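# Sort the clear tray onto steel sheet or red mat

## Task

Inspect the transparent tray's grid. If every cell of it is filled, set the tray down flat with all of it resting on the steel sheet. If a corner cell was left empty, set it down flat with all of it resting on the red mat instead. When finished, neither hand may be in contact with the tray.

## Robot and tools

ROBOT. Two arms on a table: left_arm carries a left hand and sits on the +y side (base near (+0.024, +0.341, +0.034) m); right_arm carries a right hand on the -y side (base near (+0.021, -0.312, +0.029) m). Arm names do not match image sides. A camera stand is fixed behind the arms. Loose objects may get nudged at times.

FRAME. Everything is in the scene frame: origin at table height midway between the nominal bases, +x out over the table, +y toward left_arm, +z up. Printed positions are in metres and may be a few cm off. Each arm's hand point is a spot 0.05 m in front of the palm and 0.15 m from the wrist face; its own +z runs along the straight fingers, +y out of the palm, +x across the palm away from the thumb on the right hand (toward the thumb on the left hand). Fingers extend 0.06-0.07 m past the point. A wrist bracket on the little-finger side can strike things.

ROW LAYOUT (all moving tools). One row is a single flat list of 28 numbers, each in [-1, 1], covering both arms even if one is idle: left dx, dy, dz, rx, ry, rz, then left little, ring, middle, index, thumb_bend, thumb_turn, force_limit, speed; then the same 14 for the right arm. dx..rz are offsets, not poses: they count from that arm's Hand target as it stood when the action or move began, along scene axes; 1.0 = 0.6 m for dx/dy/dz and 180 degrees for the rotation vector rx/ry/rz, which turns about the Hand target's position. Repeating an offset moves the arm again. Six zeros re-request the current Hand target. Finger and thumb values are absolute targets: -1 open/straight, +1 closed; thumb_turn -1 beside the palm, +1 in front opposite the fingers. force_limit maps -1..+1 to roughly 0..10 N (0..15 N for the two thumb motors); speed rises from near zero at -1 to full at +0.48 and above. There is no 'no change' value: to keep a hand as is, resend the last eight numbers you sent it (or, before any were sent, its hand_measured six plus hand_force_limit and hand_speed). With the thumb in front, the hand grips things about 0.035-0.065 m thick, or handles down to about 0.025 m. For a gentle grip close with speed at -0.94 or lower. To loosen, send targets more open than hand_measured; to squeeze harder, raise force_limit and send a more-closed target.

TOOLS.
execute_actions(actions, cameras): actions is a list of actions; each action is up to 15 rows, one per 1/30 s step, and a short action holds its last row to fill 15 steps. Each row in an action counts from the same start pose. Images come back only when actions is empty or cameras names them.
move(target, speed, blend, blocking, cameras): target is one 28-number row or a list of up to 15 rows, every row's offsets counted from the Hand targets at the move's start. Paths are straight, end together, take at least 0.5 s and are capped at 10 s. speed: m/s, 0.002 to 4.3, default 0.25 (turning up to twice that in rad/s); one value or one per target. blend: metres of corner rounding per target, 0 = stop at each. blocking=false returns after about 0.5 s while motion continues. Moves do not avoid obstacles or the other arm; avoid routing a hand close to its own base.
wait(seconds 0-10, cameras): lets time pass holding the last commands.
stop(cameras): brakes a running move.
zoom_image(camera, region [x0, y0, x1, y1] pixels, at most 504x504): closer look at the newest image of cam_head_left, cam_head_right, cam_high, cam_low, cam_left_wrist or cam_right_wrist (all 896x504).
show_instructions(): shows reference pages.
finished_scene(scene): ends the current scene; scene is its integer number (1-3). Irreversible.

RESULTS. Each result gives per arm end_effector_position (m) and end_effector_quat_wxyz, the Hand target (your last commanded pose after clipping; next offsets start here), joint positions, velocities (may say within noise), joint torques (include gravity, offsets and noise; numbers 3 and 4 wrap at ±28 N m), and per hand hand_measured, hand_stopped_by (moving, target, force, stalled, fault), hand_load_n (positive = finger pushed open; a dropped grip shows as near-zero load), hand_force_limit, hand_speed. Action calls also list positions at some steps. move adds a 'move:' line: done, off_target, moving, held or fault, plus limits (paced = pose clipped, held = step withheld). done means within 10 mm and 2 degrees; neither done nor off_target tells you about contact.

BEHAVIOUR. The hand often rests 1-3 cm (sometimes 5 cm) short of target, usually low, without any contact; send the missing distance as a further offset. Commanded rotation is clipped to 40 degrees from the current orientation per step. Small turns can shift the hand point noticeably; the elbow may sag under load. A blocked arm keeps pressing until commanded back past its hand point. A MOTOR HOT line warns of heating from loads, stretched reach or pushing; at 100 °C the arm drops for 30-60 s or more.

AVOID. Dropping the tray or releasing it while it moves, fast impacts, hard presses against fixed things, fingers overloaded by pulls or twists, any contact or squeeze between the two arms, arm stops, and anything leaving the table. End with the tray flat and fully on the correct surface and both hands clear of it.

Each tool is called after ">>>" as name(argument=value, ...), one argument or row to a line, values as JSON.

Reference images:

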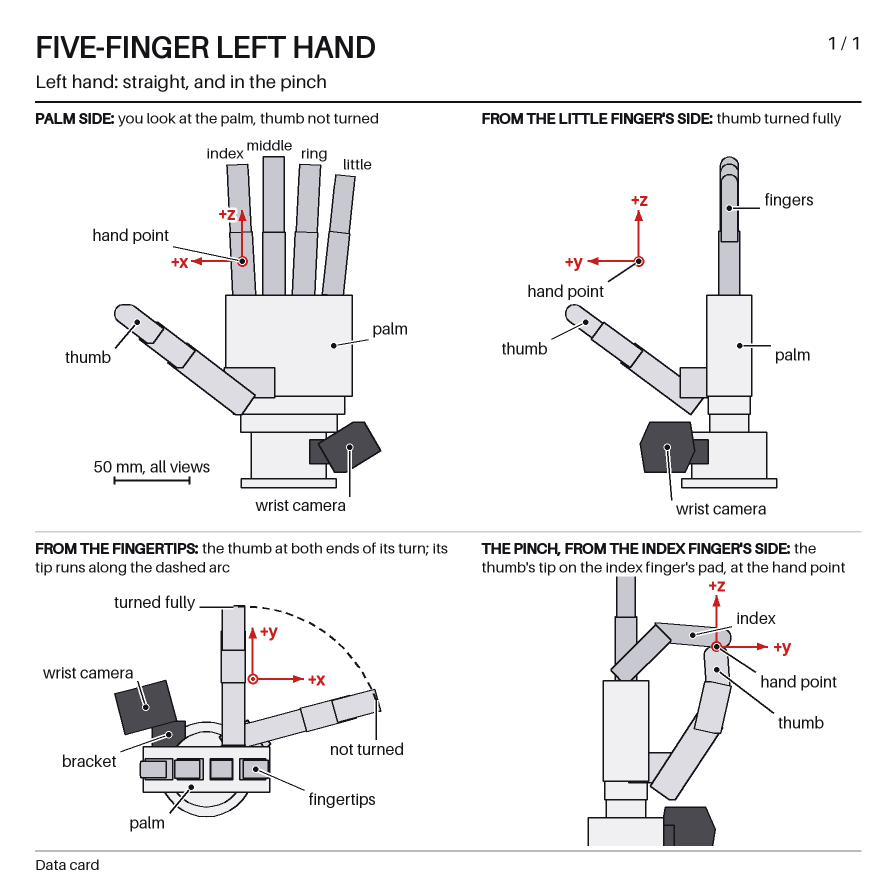

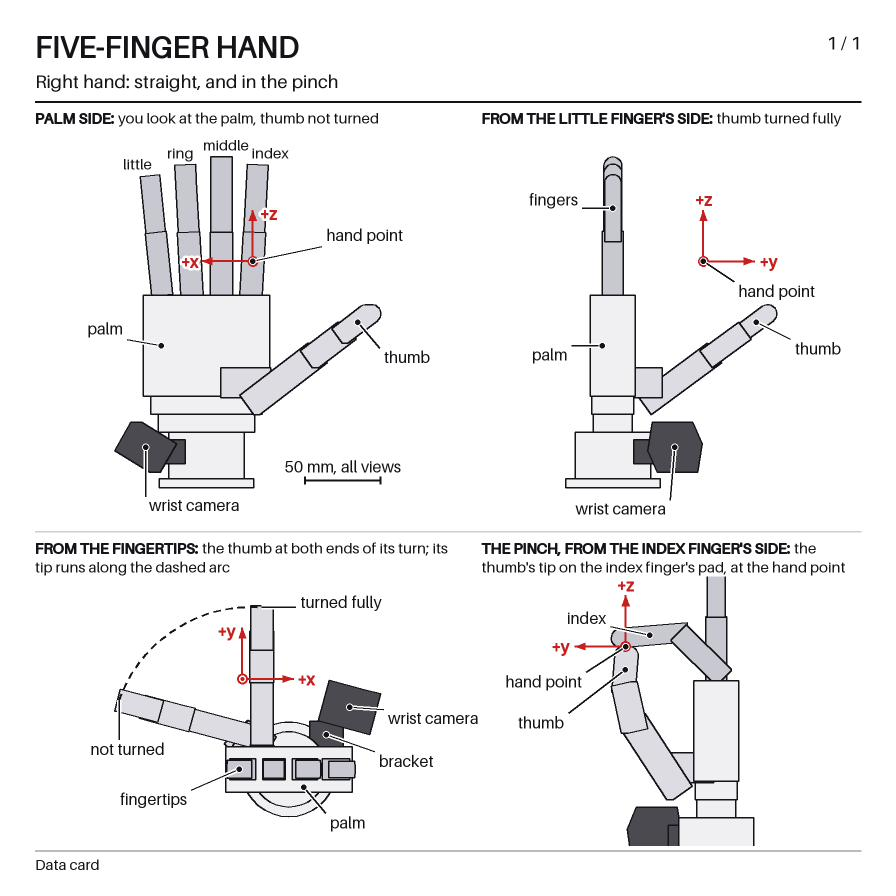

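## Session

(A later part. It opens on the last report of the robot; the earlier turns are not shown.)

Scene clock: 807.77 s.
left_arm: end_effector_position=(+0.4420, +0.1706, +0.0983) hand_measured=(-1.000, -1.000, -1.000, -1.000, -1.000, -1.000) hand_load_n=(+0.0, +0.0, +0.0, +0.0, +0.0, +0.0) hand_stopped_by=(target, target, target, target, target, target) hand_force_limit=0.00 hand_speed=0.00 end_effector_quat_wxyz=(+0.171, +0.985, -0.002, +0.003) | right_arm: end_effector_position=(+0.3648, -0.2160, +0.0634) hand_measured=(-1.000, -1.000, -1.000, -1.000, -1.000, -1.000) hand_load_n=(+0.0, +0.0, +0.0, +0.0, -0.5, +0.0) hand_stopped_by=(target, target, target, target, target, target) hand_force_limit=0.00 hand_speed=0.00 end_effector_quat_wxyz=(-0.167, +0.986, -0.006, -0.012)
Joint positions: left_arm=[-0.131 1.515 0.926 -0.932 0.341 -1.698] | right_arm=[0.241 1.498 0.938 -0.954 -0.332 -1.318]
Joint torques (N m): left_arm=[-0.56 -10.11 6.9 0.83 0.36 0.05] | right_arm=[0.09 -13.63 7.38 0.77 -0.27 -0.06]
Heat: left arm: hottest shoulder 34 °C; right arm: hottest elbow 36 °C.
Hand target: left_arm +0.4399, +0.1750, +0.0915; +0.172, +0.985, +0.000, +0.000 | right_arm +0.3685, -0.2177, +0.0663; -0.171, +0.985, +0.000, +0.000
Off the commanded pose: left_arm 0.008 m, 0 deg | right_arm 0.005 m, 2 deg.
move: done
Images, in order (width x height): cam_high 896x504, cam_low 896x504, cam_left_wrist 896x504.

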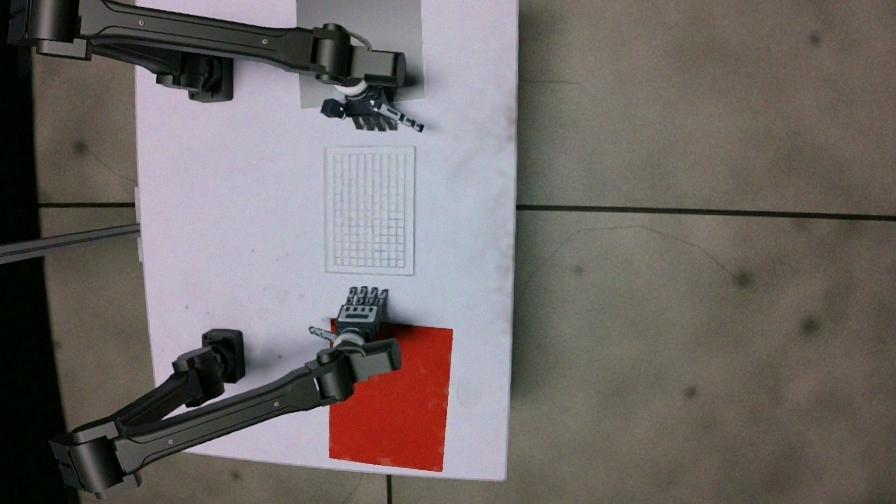

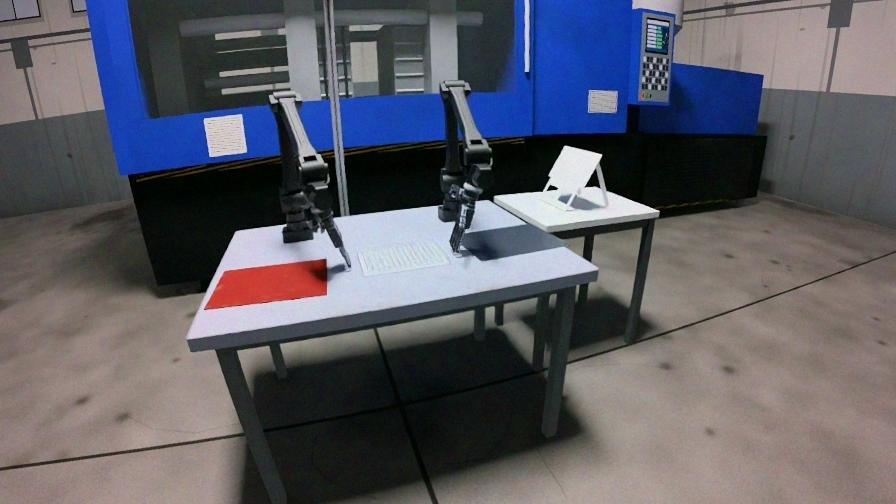

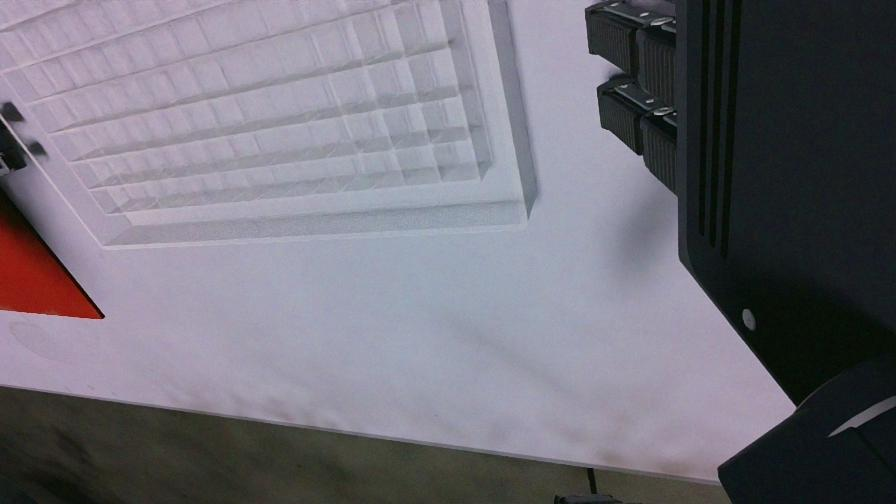

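>>> move(
  target=[
    [0.0,-0.05,-0.018,0,0,0.0,-1,-1,-1,-1,-1,-1,0,0,0.0,0.03,-0.009,0,0,0,-1,-1,-1,-1,-1,-1,0,0],
    [0.0,-0.158,-0.018,0,0,0.0,-1,-1,-1,-1,-1,-1,0,0,0.0,0.136,-0.009,0,0,0,-1,-1,-1,-1,-1,-1,0,0],
  ],
  speed=0.1,
  blend=[0.01,0],
  cameras=["cam_high","cam_left_wrist","cam_low"],
)

>>> zoom_image(
  camera="cam_low",
  region=[320, 200, 480, 290],
)

>>> zoom_image(
  camera="cam_high",
  region=[280, 80, 460, 300],
)

Scene clock: 832.63 s.
left_arm: end_effector_position=(+0.4458, +0.1313, +0.0849) hand_measured=(-1.000, -1.000, -1.000, -1.000, -1.000, -1.000) hand_load_n=(+0.0, +1.5, +0.0, +0.0, +0.0, +0.0) hand_stopped_by=(target, target, target, target, target, target) hand_force_limit=0.00 hand_speed=0.00 end_effector_quat_wxyz=(+0.140, +0.990, +0.026, +0.013) | right_arm: end_effector_position=(+0.3597, -0.1838, +0.0640) hand_measured=(-1.000, -1.000, -0.998, -1.000, -1.000, -1.000) hand_load_n=(+0.0, +0.0, -11.0, -3.5, +0.0, +0.0) hand_stopped_by=(target, target, target, target, target, target) hand_force_limit=0.00 hand_speed=0.00 end_effector_quat_wxyz=(-0.136, +0.990, -0.019, +0.000)
Joint positions: left_arm=[-0.264 1.528 0.92 -0.857 0.261 -1.893] | right_arm=[0.355 1.498 0.941 -0.915 -0.255 -1.174]
Joint torques (N m): left_arm=[-7.94 -7.77 9.32 1.91 2.87 -0.32] | right_arm=[5.95 -10.05 11.43 2 -2.25 0.53]
Heat: left arm: hottest shoulder 34 °C; right arm: hottest elbow 37 °C.
Hand target: left_arm +0.4401, +0.0801, +0.0809; +0.172, +0.985, +0.000, +0.000 | right_arm +0.3685, -0.1360, +0.0610; -0.171, +0.985, +0.000, +0.000
Off the commanded pose: left_arm 0.052 m, 5 deg | right_arm 0.049 m, 5 deg.
move: off_target (left_arm, right_arm)
Images, in order (width x height): cam_high 896x504, cam_low 896x504, cam_left_wrist 896x504.

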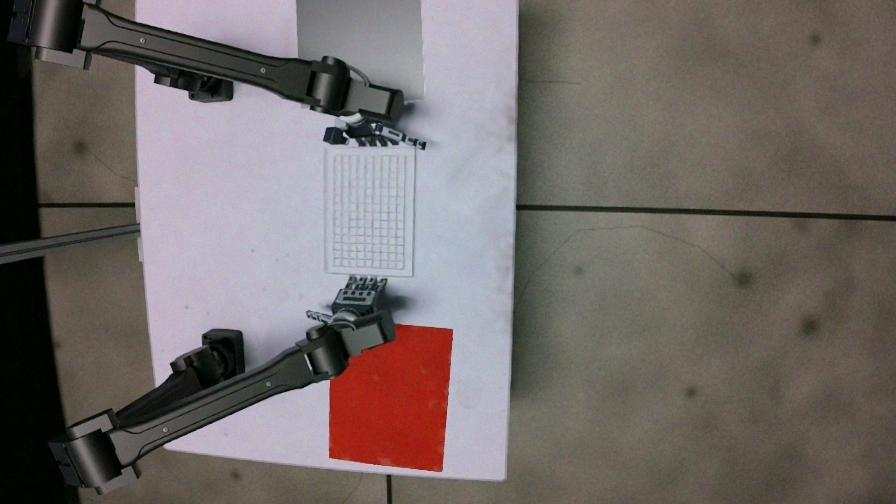

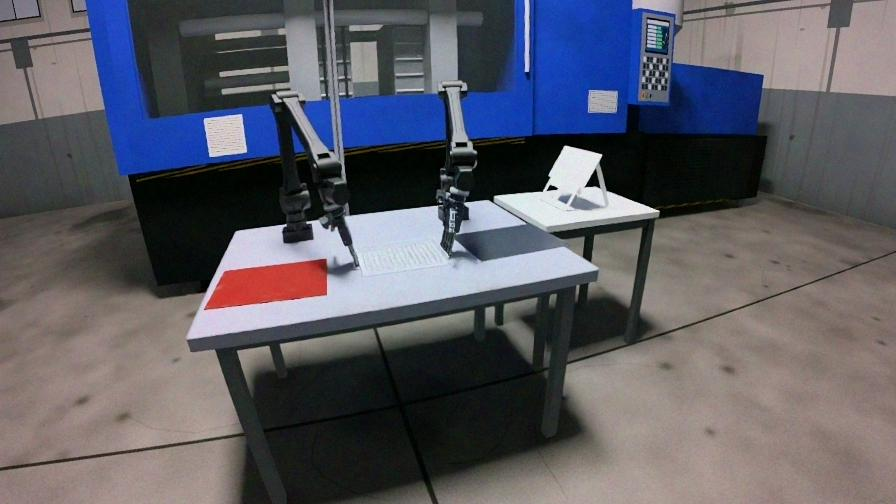

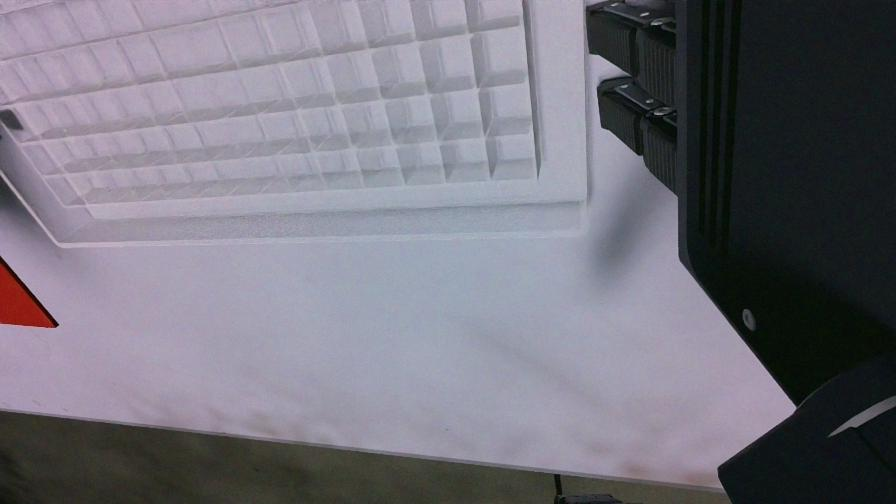

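Scaled by 3.150 from the camera's 896x504 image, which has a finer 1280x720 frame.

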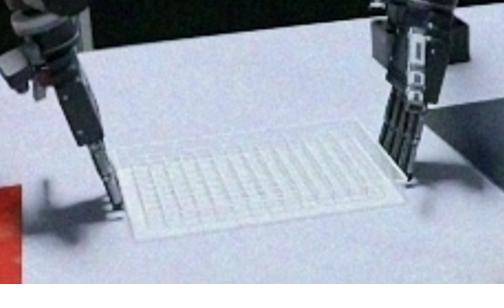

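Scaled by 2.291 from the camera's 896x504 image, which has a finer 1280x720 frame.

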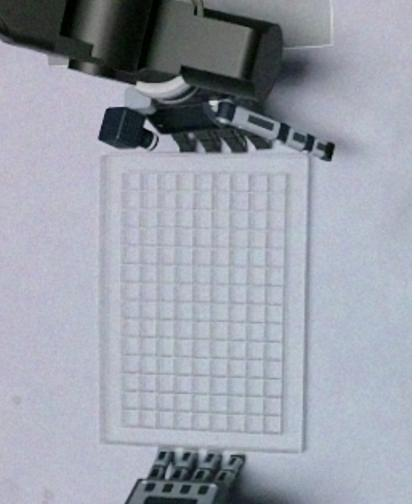

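>>> move(
  target=[
    [0.0,0.0,0.08,0,0,0.0,-1,-1,-1,-1,-1,-1,0,0,0.0,0.0,0.08,0,0,0,-1,-1,-1,-1,-1,-1,0,0],
  ],
  speed=0.1,
  cameras=["cam_high","cam_left_wrist","cam_low"],
)

>>> zoom_image(
  camera="cam_low",
  region=[320, 200, 480, 290],
)

Scene clock: 841.77 s.
left_arm: end_effector_position=(+0.4224, +0.1266, +0.0891) hand_measured=(-1.000, -1.000, -1.000, -1.000, -1.000, -1.000) hand_load_n=(+0.0, +1.5, +0.0, +0.0, -0.5, +0.0) hand_stopped_by=(target, target, target, target, target, target) hand_force_limit=0.00 hand_speed=0.00 end_effector_quat_wxyz=(+0.129, +0.991, +0.024, -0.028) | right_arm: end_effector_position=(+0.3350, -0.1849, +0.0743) hand_measured=(-1.000, -1.000, -0.998, -1.000, -1.000, -1.000) hand_load_n=(+0.0, -2.5, -10.5, -2.0, +0.0, +0.0) hand_stopped_by=(target, target, target, target, target, target) hand_force_limit=0.00 hand_speed=0.00 end_effector_quat_wxyz=(-0.117, +0.992, -0.019, -0.046)
Joint positions: left_arm=[-0.287 1.514 0.933 -0.965 0.265 -1.902] | right_arm=[0.377 1.497 0.961 -1.032 -0.252 -1.165]
Joint torques (N m): left_arm=[-6.24 -12.28 13.31 0.62 2.89 -0.23] | right_arm=[4.42 -14.8 15.58 1.16 -2.49 0.4]
Heat: left arm: hottest shoulder 34 °C; right arm: hottest elbow 37 °C.
Hand target: left_arm +0.4401, +0.0801, +0.1288; +0.172, +0.985, +0.000, +0.000 | right_arm +0.3685, -0.1360, +0.1090; -0.171, +0.985, +0.000, +0.000
Off the commanded pose: left_arm 0.064 m, 6 deg | right_arm 0.069 m, 8 deg.
move: off_target (left_arm, right_arm)
Images, in order (width x height): cam_high 896x504, cam_low 896x504, cam_left_wrist 896x504.

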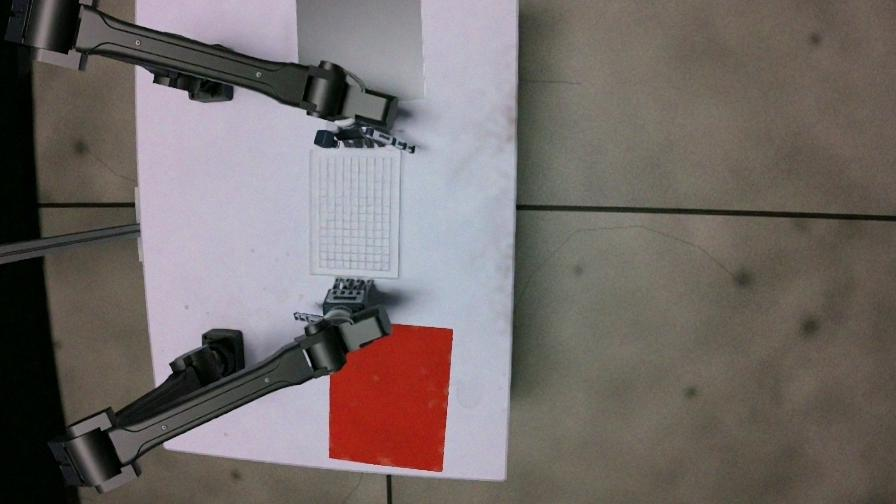

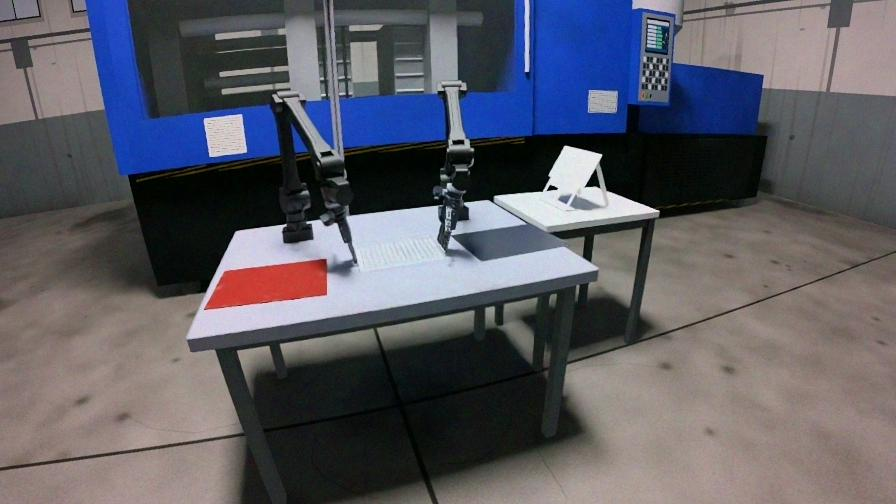

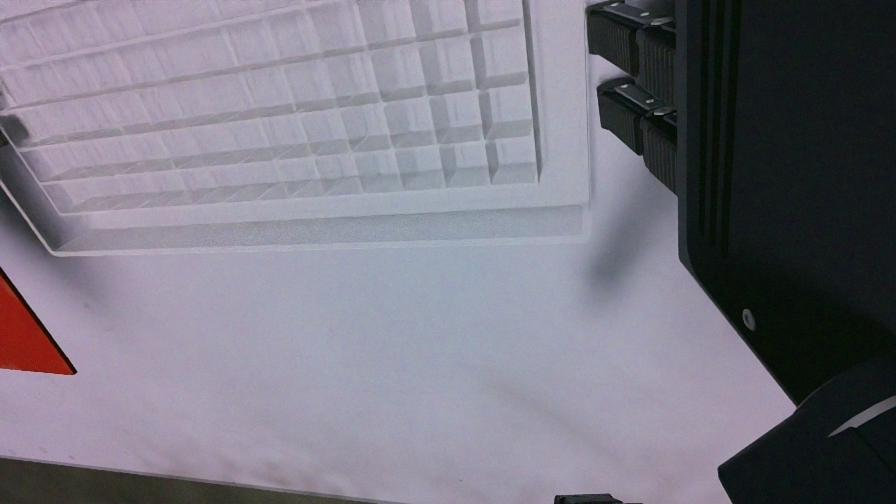

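Scaled by 3.150 from the camera's 896x504 image, which has a finer 1280x720 frame.

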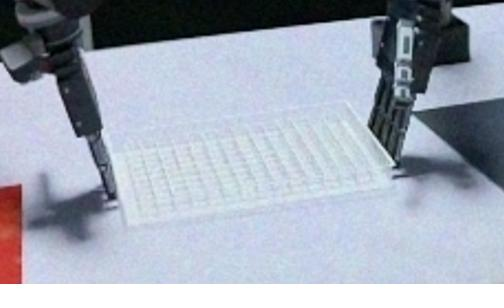

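>>> move(
  target=[
    [0.03,0.0,0.07,0,0,0.0,-1,-1,-1,-1,-1,-1,0,0,0.03,0.0,0.06,0,0,0,-1,-1,-1,-1,-1,-1,0,0],
  ],
  speed=0.1,
  cameras=["cam_high","cam_left_wrist","cam_low"],
)

>>> zoom_image(
  camera="cam_low",
  region=[320, 200, 480, 290],
)

Scene clock: 852.63 s.
left_arm: end_effector_position=(+0.4418, +0.1232, +0.1316) hand_measured=(-1.000, -1.000, -1.000, -1.000, -1.000, -1.000) hand_load_n=(+0.0, +2.0, +0.5, +0.0, +0.0, +0.0) hand_stopped_by=(target, target, target, target, target, target) hand_force_limit=0.00 hand_speed=0.00 end_effector_quat_wxyz=(+0.125, +0.992, +0.023, -0.025) | right_arm: end_effector_position=(+0.3501, -0.1859, +0.1107) hand_measured=(-1.000, -1.000, -0.998, -1.000, -1.000, -1.000) hand_load_n=(+0.0, -3.0, -10.0, -5.5, +0.0, +0.0) hand_stopped_by=(target, target, target, target, target, target) hand_force_limit=0.00 hand_speed=0.00 end_effector_quat_wxyz=(-0.109, +0.993, -0.025, -0.047)
Joint positions: left_arm=[-0.286 1.5 1.047 -1.09 0.254 -1.9] | right_arm=[0.366 1.491 1.06 -1.147 -0.239 -1.165]
Joint torques (N m): left_arm=[-5.19 -12.1 13.96 0.66 3.31 -0.14] | right_arm=[3.66 -14.33 16.96 1.31 -2.91 0.22]
Heat: left arm: hottest elbow 35 °C; right arm: hottest elbow 41 °C.
Hand target: left_arm +0.4581, +0.0801, +0.1709; +0.172, +0.985, +0.000, +0.000 | right_arm +0.3865, -0.1360, +0.1449; -0.171, +0.985, +0.000, +0.000
Off the commanded pose: left_arm 0.061 m, 7 deg | right_arm 0.071 m, 9 deg.
move: off_target (left_arm, right_arm)
Images, in order (width x height): cam_high 896x504, cam_low 896x504, cam_left_wrist 896x504.

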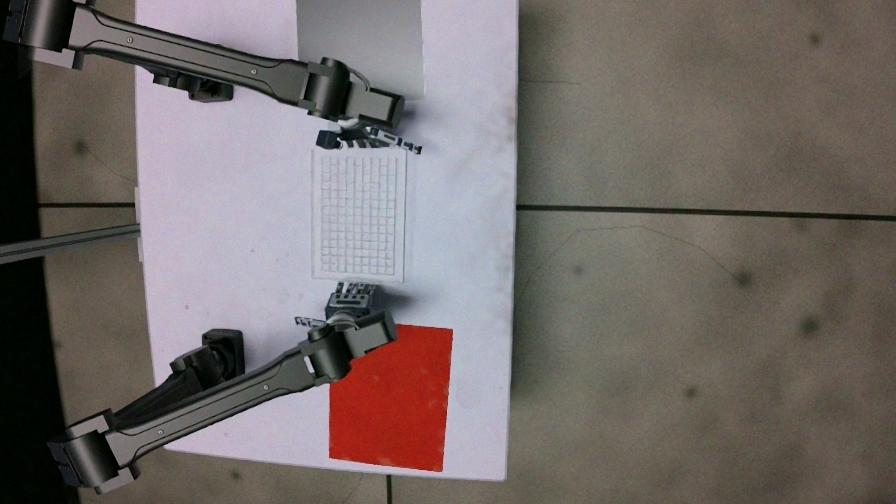

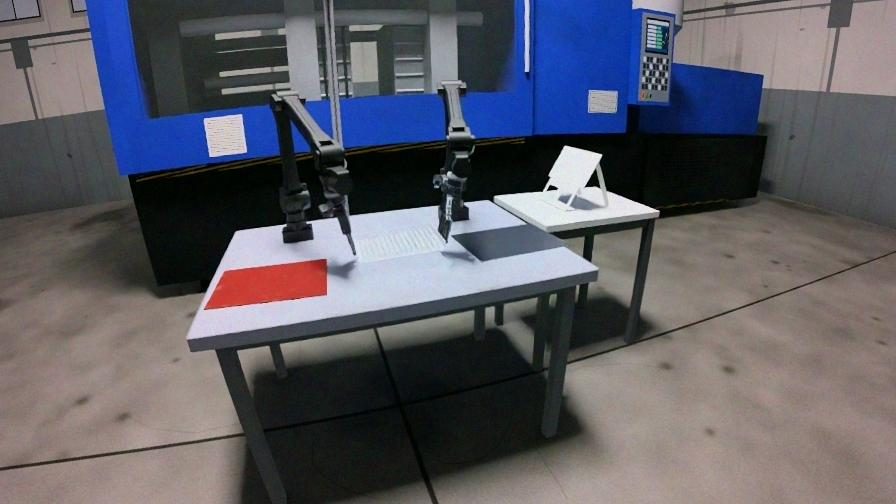

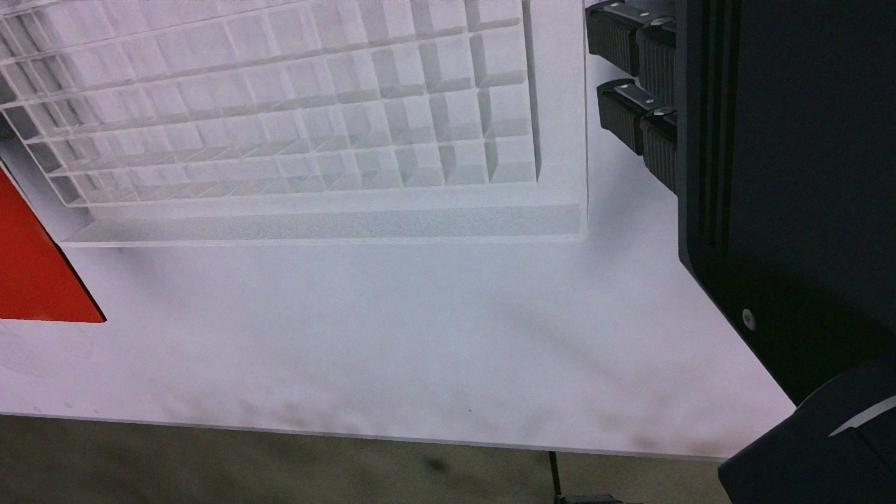

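Scaled by 3.150 from the camera's 896x504 image, which has a finer 1280x720 frame.

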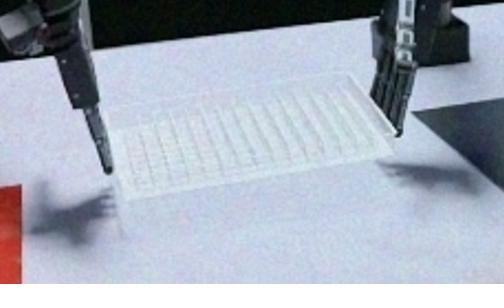

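>>> move(
  target=[
    [-0.01,0.21,0.02,0,0,0.0,-1,-1,-1,-1,-1,-1,0,0,0.0,0.222,0.02,0,0,0,-1,-1,-1,-1,-1,-1,0,0],
  ],
  speed=0.1,
  cameras=["cam_high","cam_left_wrist","cam_low"],
)

>>> zoom_image(
  camera="cam_low",
  region=[320, 200, 480, 290],
)

Scene clock: 871.93 s.
left_arm: end_effector_position=(+0.4468, +0.2377, +0.1560) hand_measured=(-1.000, -1.000, -1.000, -1.000, -1.000, -1.000) hand_load_n=(+0.0, +1.0, +1.0, +0.0, +0.0, +0.0) hand_stopped_by=(target, target, target, target, target, target) hand_force_limit=0.00 hand_speed=0.00 end_effector_quat_wxyz=(+0.137, +0.990, +0.022, -0.010) | right_arm: end_effector_position=(+0.3558, -0.0704, +0.1242) hand_measured=(-1.000, -1.000, -0.998, -1.000, -1.000, -1.000) hand_load_n=(+0.0, -4.5, -7.5, -6.0, +0.0, +0.0) hand_stopped_by=(target, target, target, target, target, target) hand_force_limit=0.00 hand_speed=0.00 end_effector_quat_wxyz=(-0.103, +0.994, -0.021, -0.044)
Joint positions: left_arm=[0.008 1.444 1.047 -1.193 0.274 -1.596] | right_arm=[0.605 1.61 1.238 -1.15 -0.219 -0.927]
Joint torques (N m): left_arm=[-4.84 -11.46 11.58 -0.72 3.2 -0.08] | right_arm=[5.13 -15.44 19.04 2.18 -2.22 0.42]
Heat: left arm: hottest wrist yaw 41 °C; right arm: hottest elbow 46 °C.
Hand target: left_arm +0.4520, +0.2061, +0.1829; +0.172, +0.985, +0.000, +0.000 | right_arm +0.3865, -0.0029, +0.1569; -0.171, +0.985, +0.000, +0.000
Off the commanded pose: left_arm 0.042 m, 5 deg | right_arm 0.081 m, 10 deg.
move: off_target (left_arm, right_arm)
Images, in order (width x height): cam_high 896x504, cam_low 896x504, cam_left_wrist 896x504.

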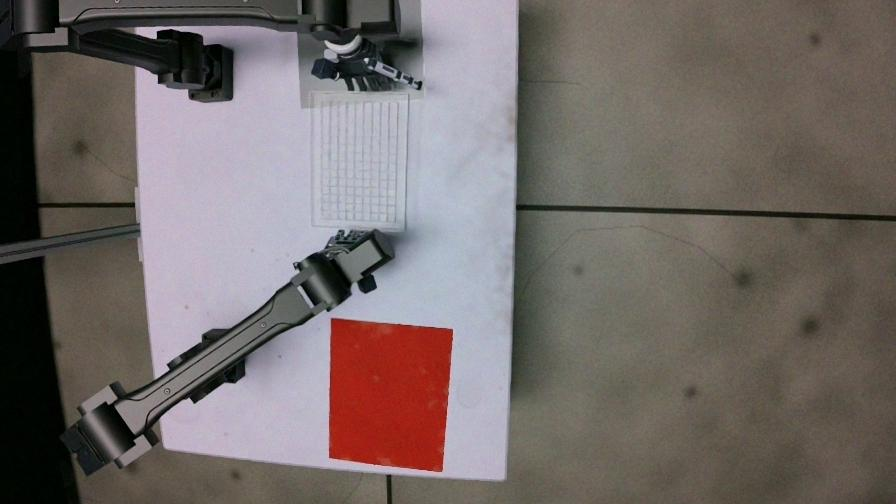

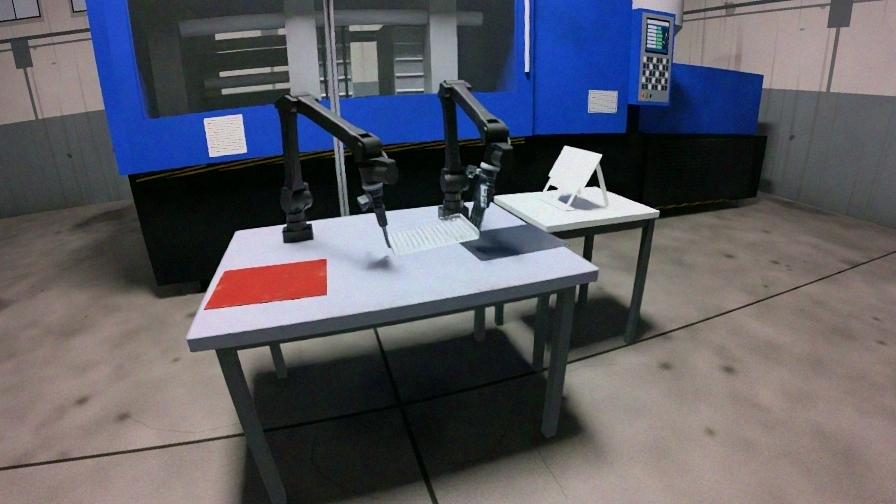

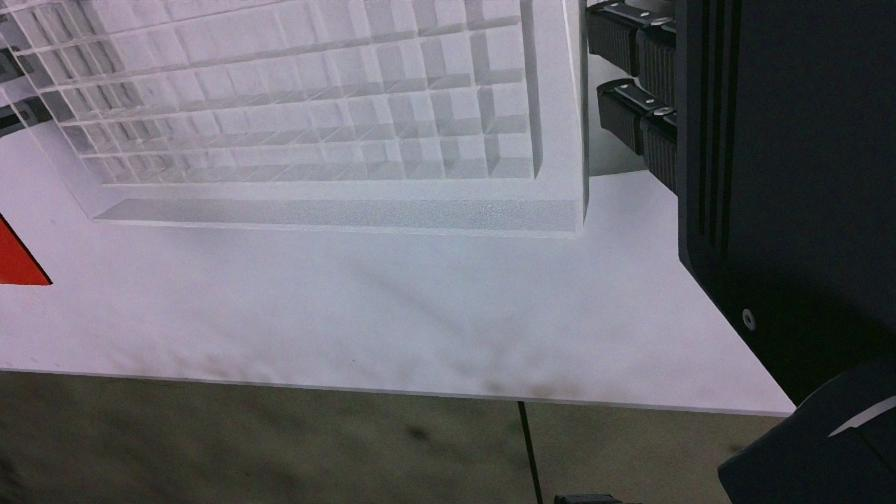

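Scaled by 3.150 from the camera's 896x504 image, which has a finer 1280x720 frame.

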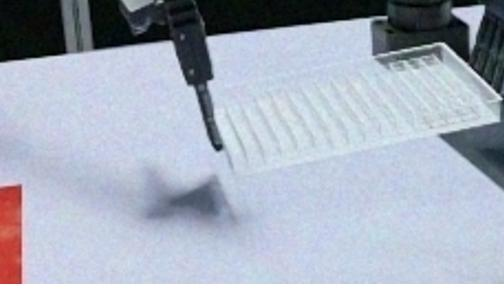

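>>> move(
  target=[
    [-0.01,0.24,-0.015,0,0,0.0,-1,-1,-1,-1,-1,-1,0,0,0.0,0.24,0.0,0,0,0,-1,-1,-1,-1,-1,-1,0,0],
  ],
  speed=0.12,
  cameras=["cam_high","cam_left_wrist","cam_low","cam_head_left"],
)

Scene clock: 880.90 s.
left_arm: end_effector_position=(+0.4500, +0.3788, +0.1713) hand_measured=(-1.000, -1.000, -1.000, -1.000, -1.000, -1.000) hand_load_n=(+0.0, +0.5, +1.5, +0.0, +0.0, +0.0) hand_stopped_by=(target, target, target, target, target, target) hand_force_limit=0.00 hand_speed=0.00 end_effector_quat_wxyz=(+0.136, +0.990, +0.018, +0.025) | right_arm: end_effector_position=(+0.3673, +0.0733, +0.1205) hand_measured=(-1.000, -1.000, -1.000, -1.000, -1.000, -1.000) hand_load_n=(+0.0, -3.0, -4.0, -7.0, +0.0, +0.0) hand_stopped_by=(target, target, target, target, target, target) hand_force_limit=0.00 hand_speed=0.00 end_effector_quat_wxyz=(-0.101, +0.994, -0.012, -0.037)
Joint positions: left_arm=[0.358 1.482 1.124 -1.261 0.273 -1.234] | right_arm=[0.811 1.851 1.555 -1.178 -0.193 -0.735]
Joint torques (N m): left_arm=[-4.42 -9.29 9.63 -2.36 2.4 0.03] | right_arm=[4.19 -19.6 19.79 2.35 -1.48 0.48]
Heat: left arm: hottest wrist yaw 42 °C; right arm: hottest elbow 46 °C.
Hand target: left_arm +0.4460, +0.3501, +0.1738; +0.172, +0.985, +0.000, +0.000 | right_arm +0.3865, +0.1410, +0.1568; -0.171, +0.985, +0.000, +0.000
Off the commanded pose: left_arm 0.029 m, 5 deg | right_arm 0.079 m, 9 deg.
move: off_target (left_arm, right_arm)
Images, in order (width x height): cam_head_left 896x504, cam_high 896x504, cam_low 896x504, cam_left_wrist 896x504.

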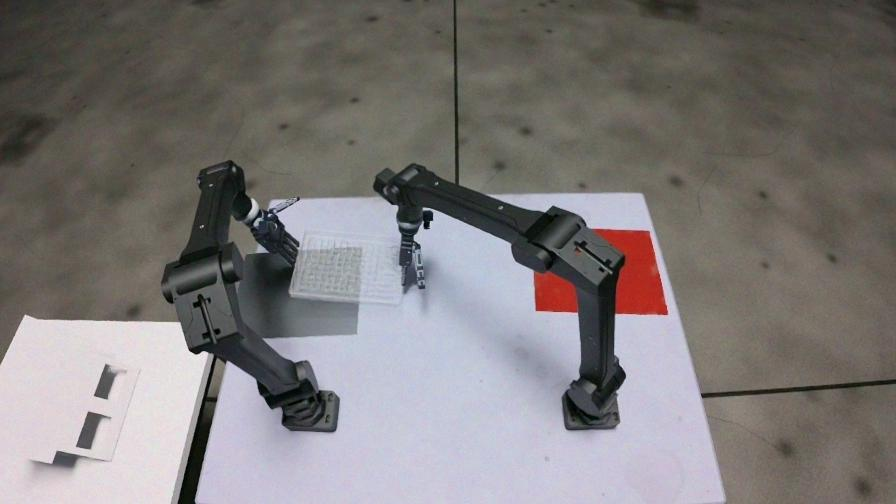

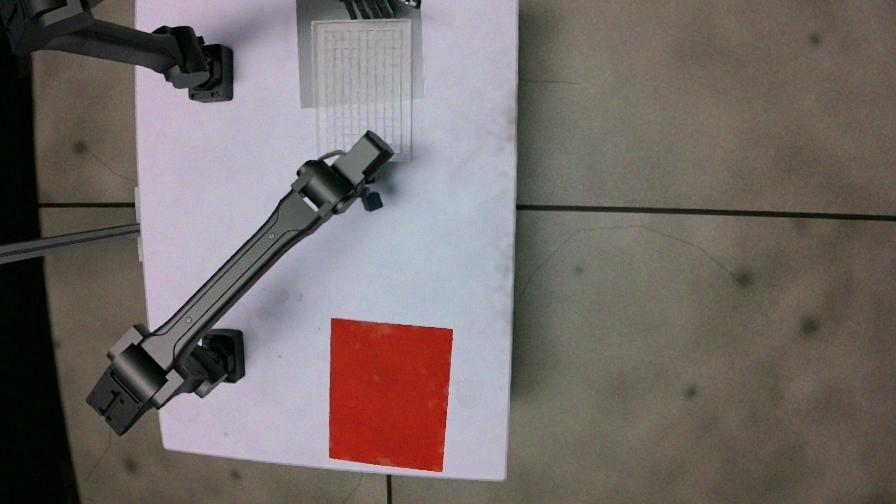

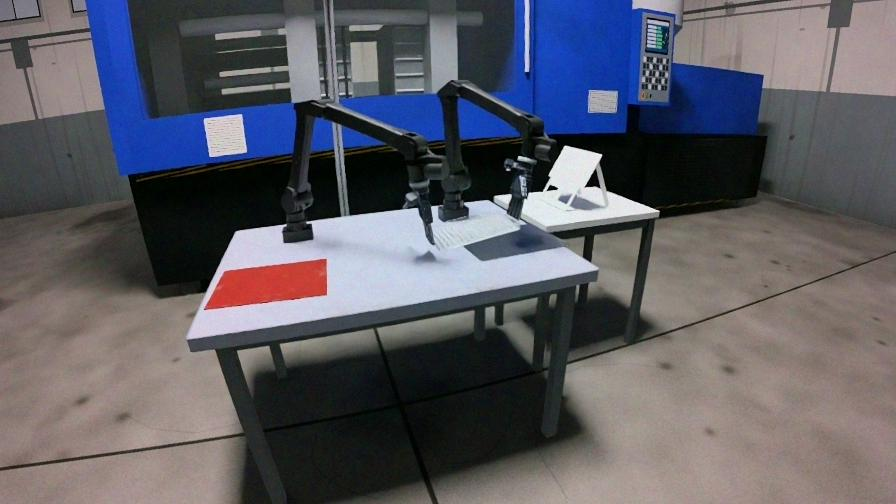

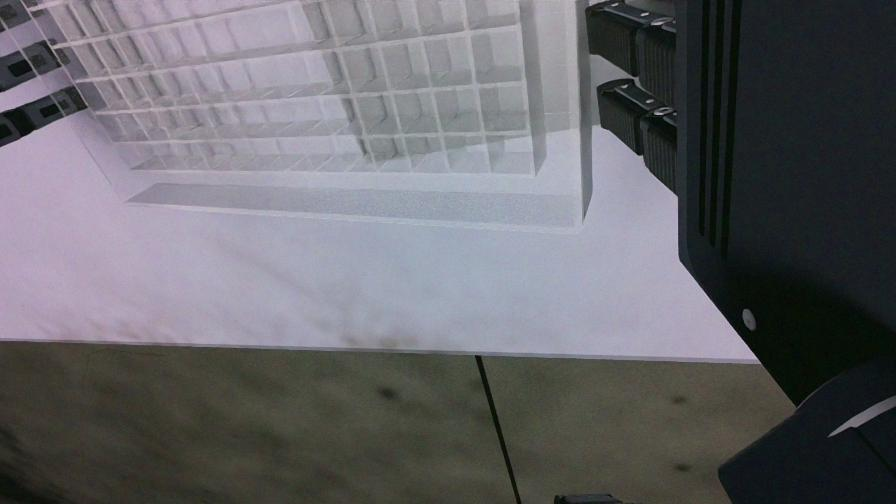

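>>> move(
  target=[
    [-0.033,0.24,-0.06,0,0,0.0,-1,-1,-1,-1,-1,-1,0,0,-0.033,0.24,0.015,0,0,0,-1,-1,-1,-1,-1,-1,0,0],
  ],
  speed=0.12,
  cameras=["cam_high","cam_left_wrist","cam_low","cam_head_left","cam_head_right"],
)

Scene clock: 892.87 s.
left_arm: end_effector_position=(+0.4337, +0.5297, +0.1413) hand_measured=(-1.000, -1.000, -1.000, -1.000, -1.000, -1.000) hand_load_n=(+0.0, +0.0, +2.0, +0.0, +0.0, +0.0) hand_stopped_by=(target, target, target, target, target, target) hand_force_limit=0.00 hand_speed=0.00 end_effector_quat_wxyz=(+0.121, +0.992, +0.017, +0.033) | right_arm: end_effector_position=(+0.3614, +0.2218, +0.1314) hand_measured=(-1.000, -1.000, -1.000, -1.000, -1.000, -1.000) hand_load_n=(+0.0, +0.0, -8.0, -8.5, +0.0, +0.0) hand_stopped_by=(target, target, target, target, target, target) hand_force_limit=0.00 hand_speed=0.00 end_effector_quat_wxyz=(-0.098, +0.995, -0.005, -0.030)
Joint positions: left_arm=[0.669 1.658 1.255 -1.266 0.233 -0.917] | right_arm=[0.977 2.146 2.052 -1.347 -0.16 -0.584]
Joint torques (N m): left_arm=[-4.25 -11.93 7.98 -3.67 1.84 0.09] | right_arm=[3.14 -24.47 19.81 2.77 -1.11 0.53]
Heat: left arm: hottest wrist yaw 40 °C; right arm: hottest elbow 52 °C.
Hand target: left_arm +0.4262, +0.4941, +0.1378; +0.172, +0.985, +0.000, +0.000 | right_arm +0.3665, +0.2852, +0.1658; -0.171, +0.985, +0.000, +0.000
Off the commanded pose: left_arm 0.036 m, 7 deg | right_arm 0.072 m, 9 deg.
move: off_target (left_arm, right_arm)
Images, in order (width x height): cam_head_left 896x504, cam_head_right 896x504, cam_high 896x504, cam_low 896x504, cam_left_wrist 896x504.

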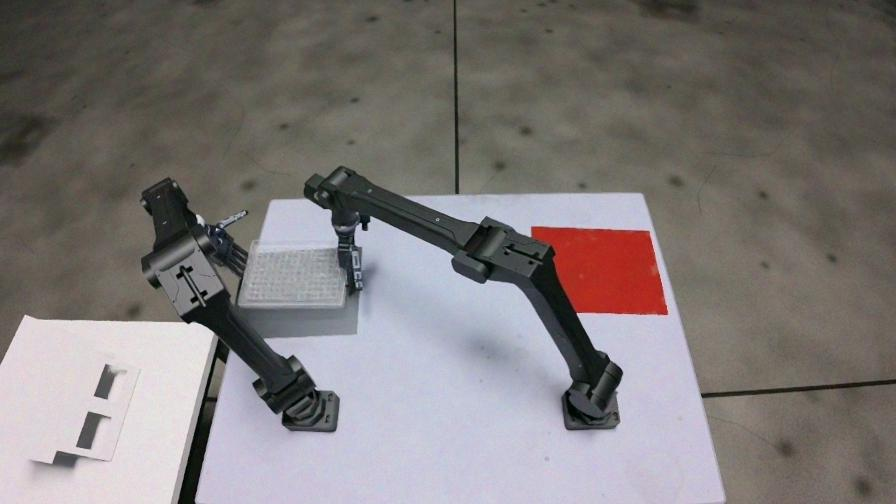

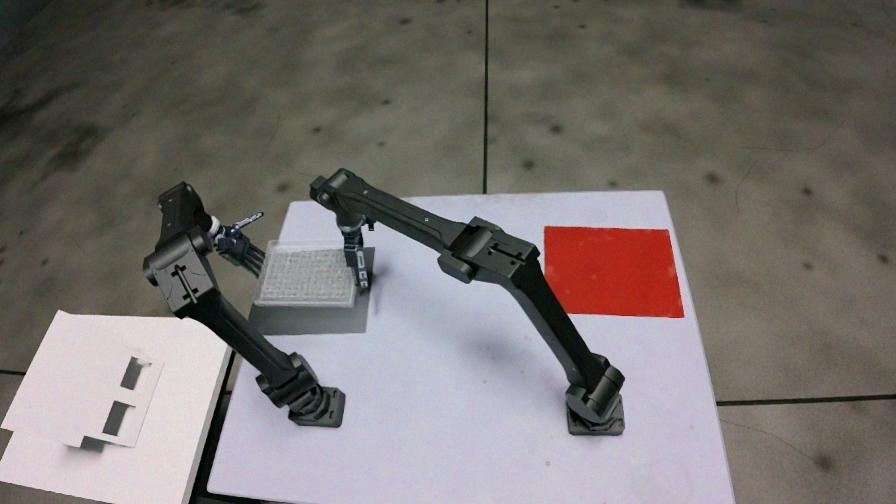

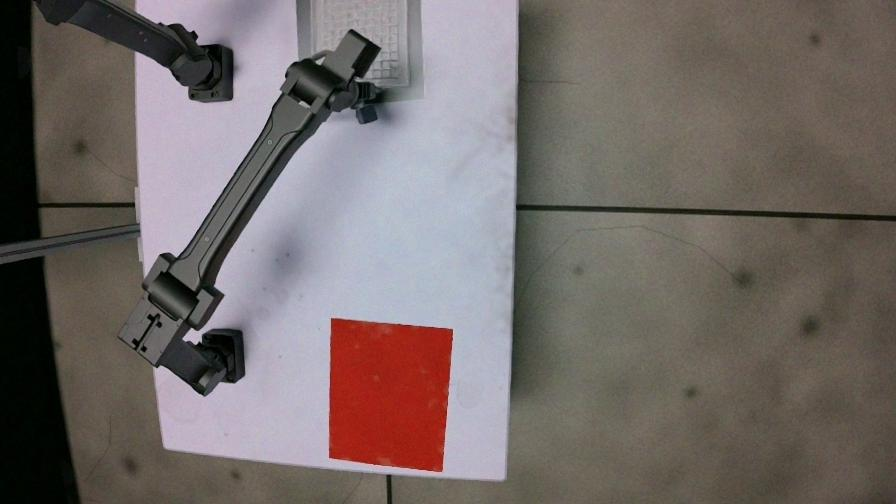

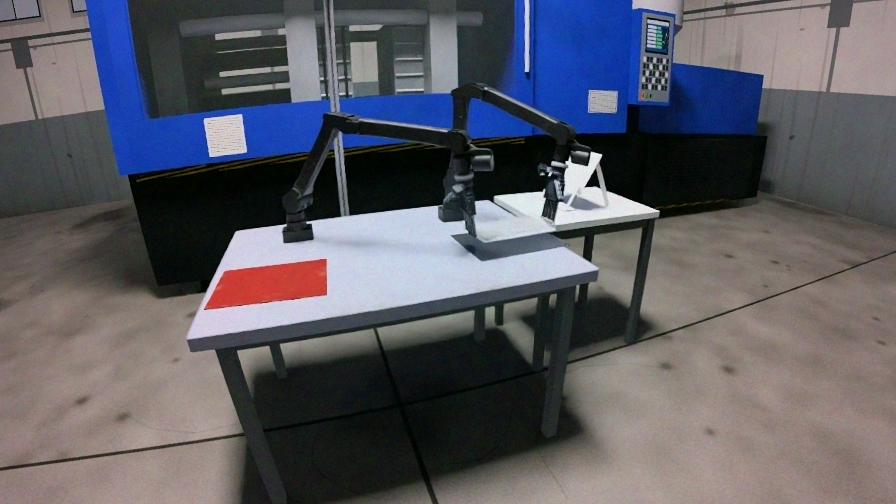

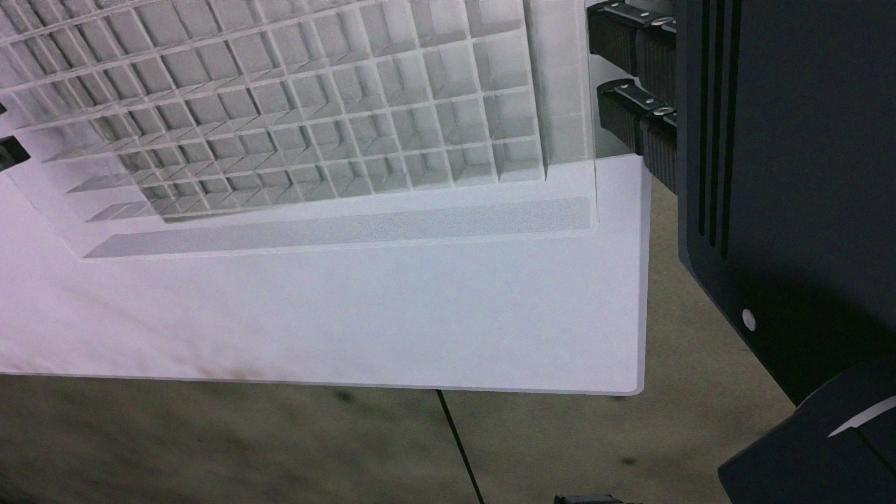

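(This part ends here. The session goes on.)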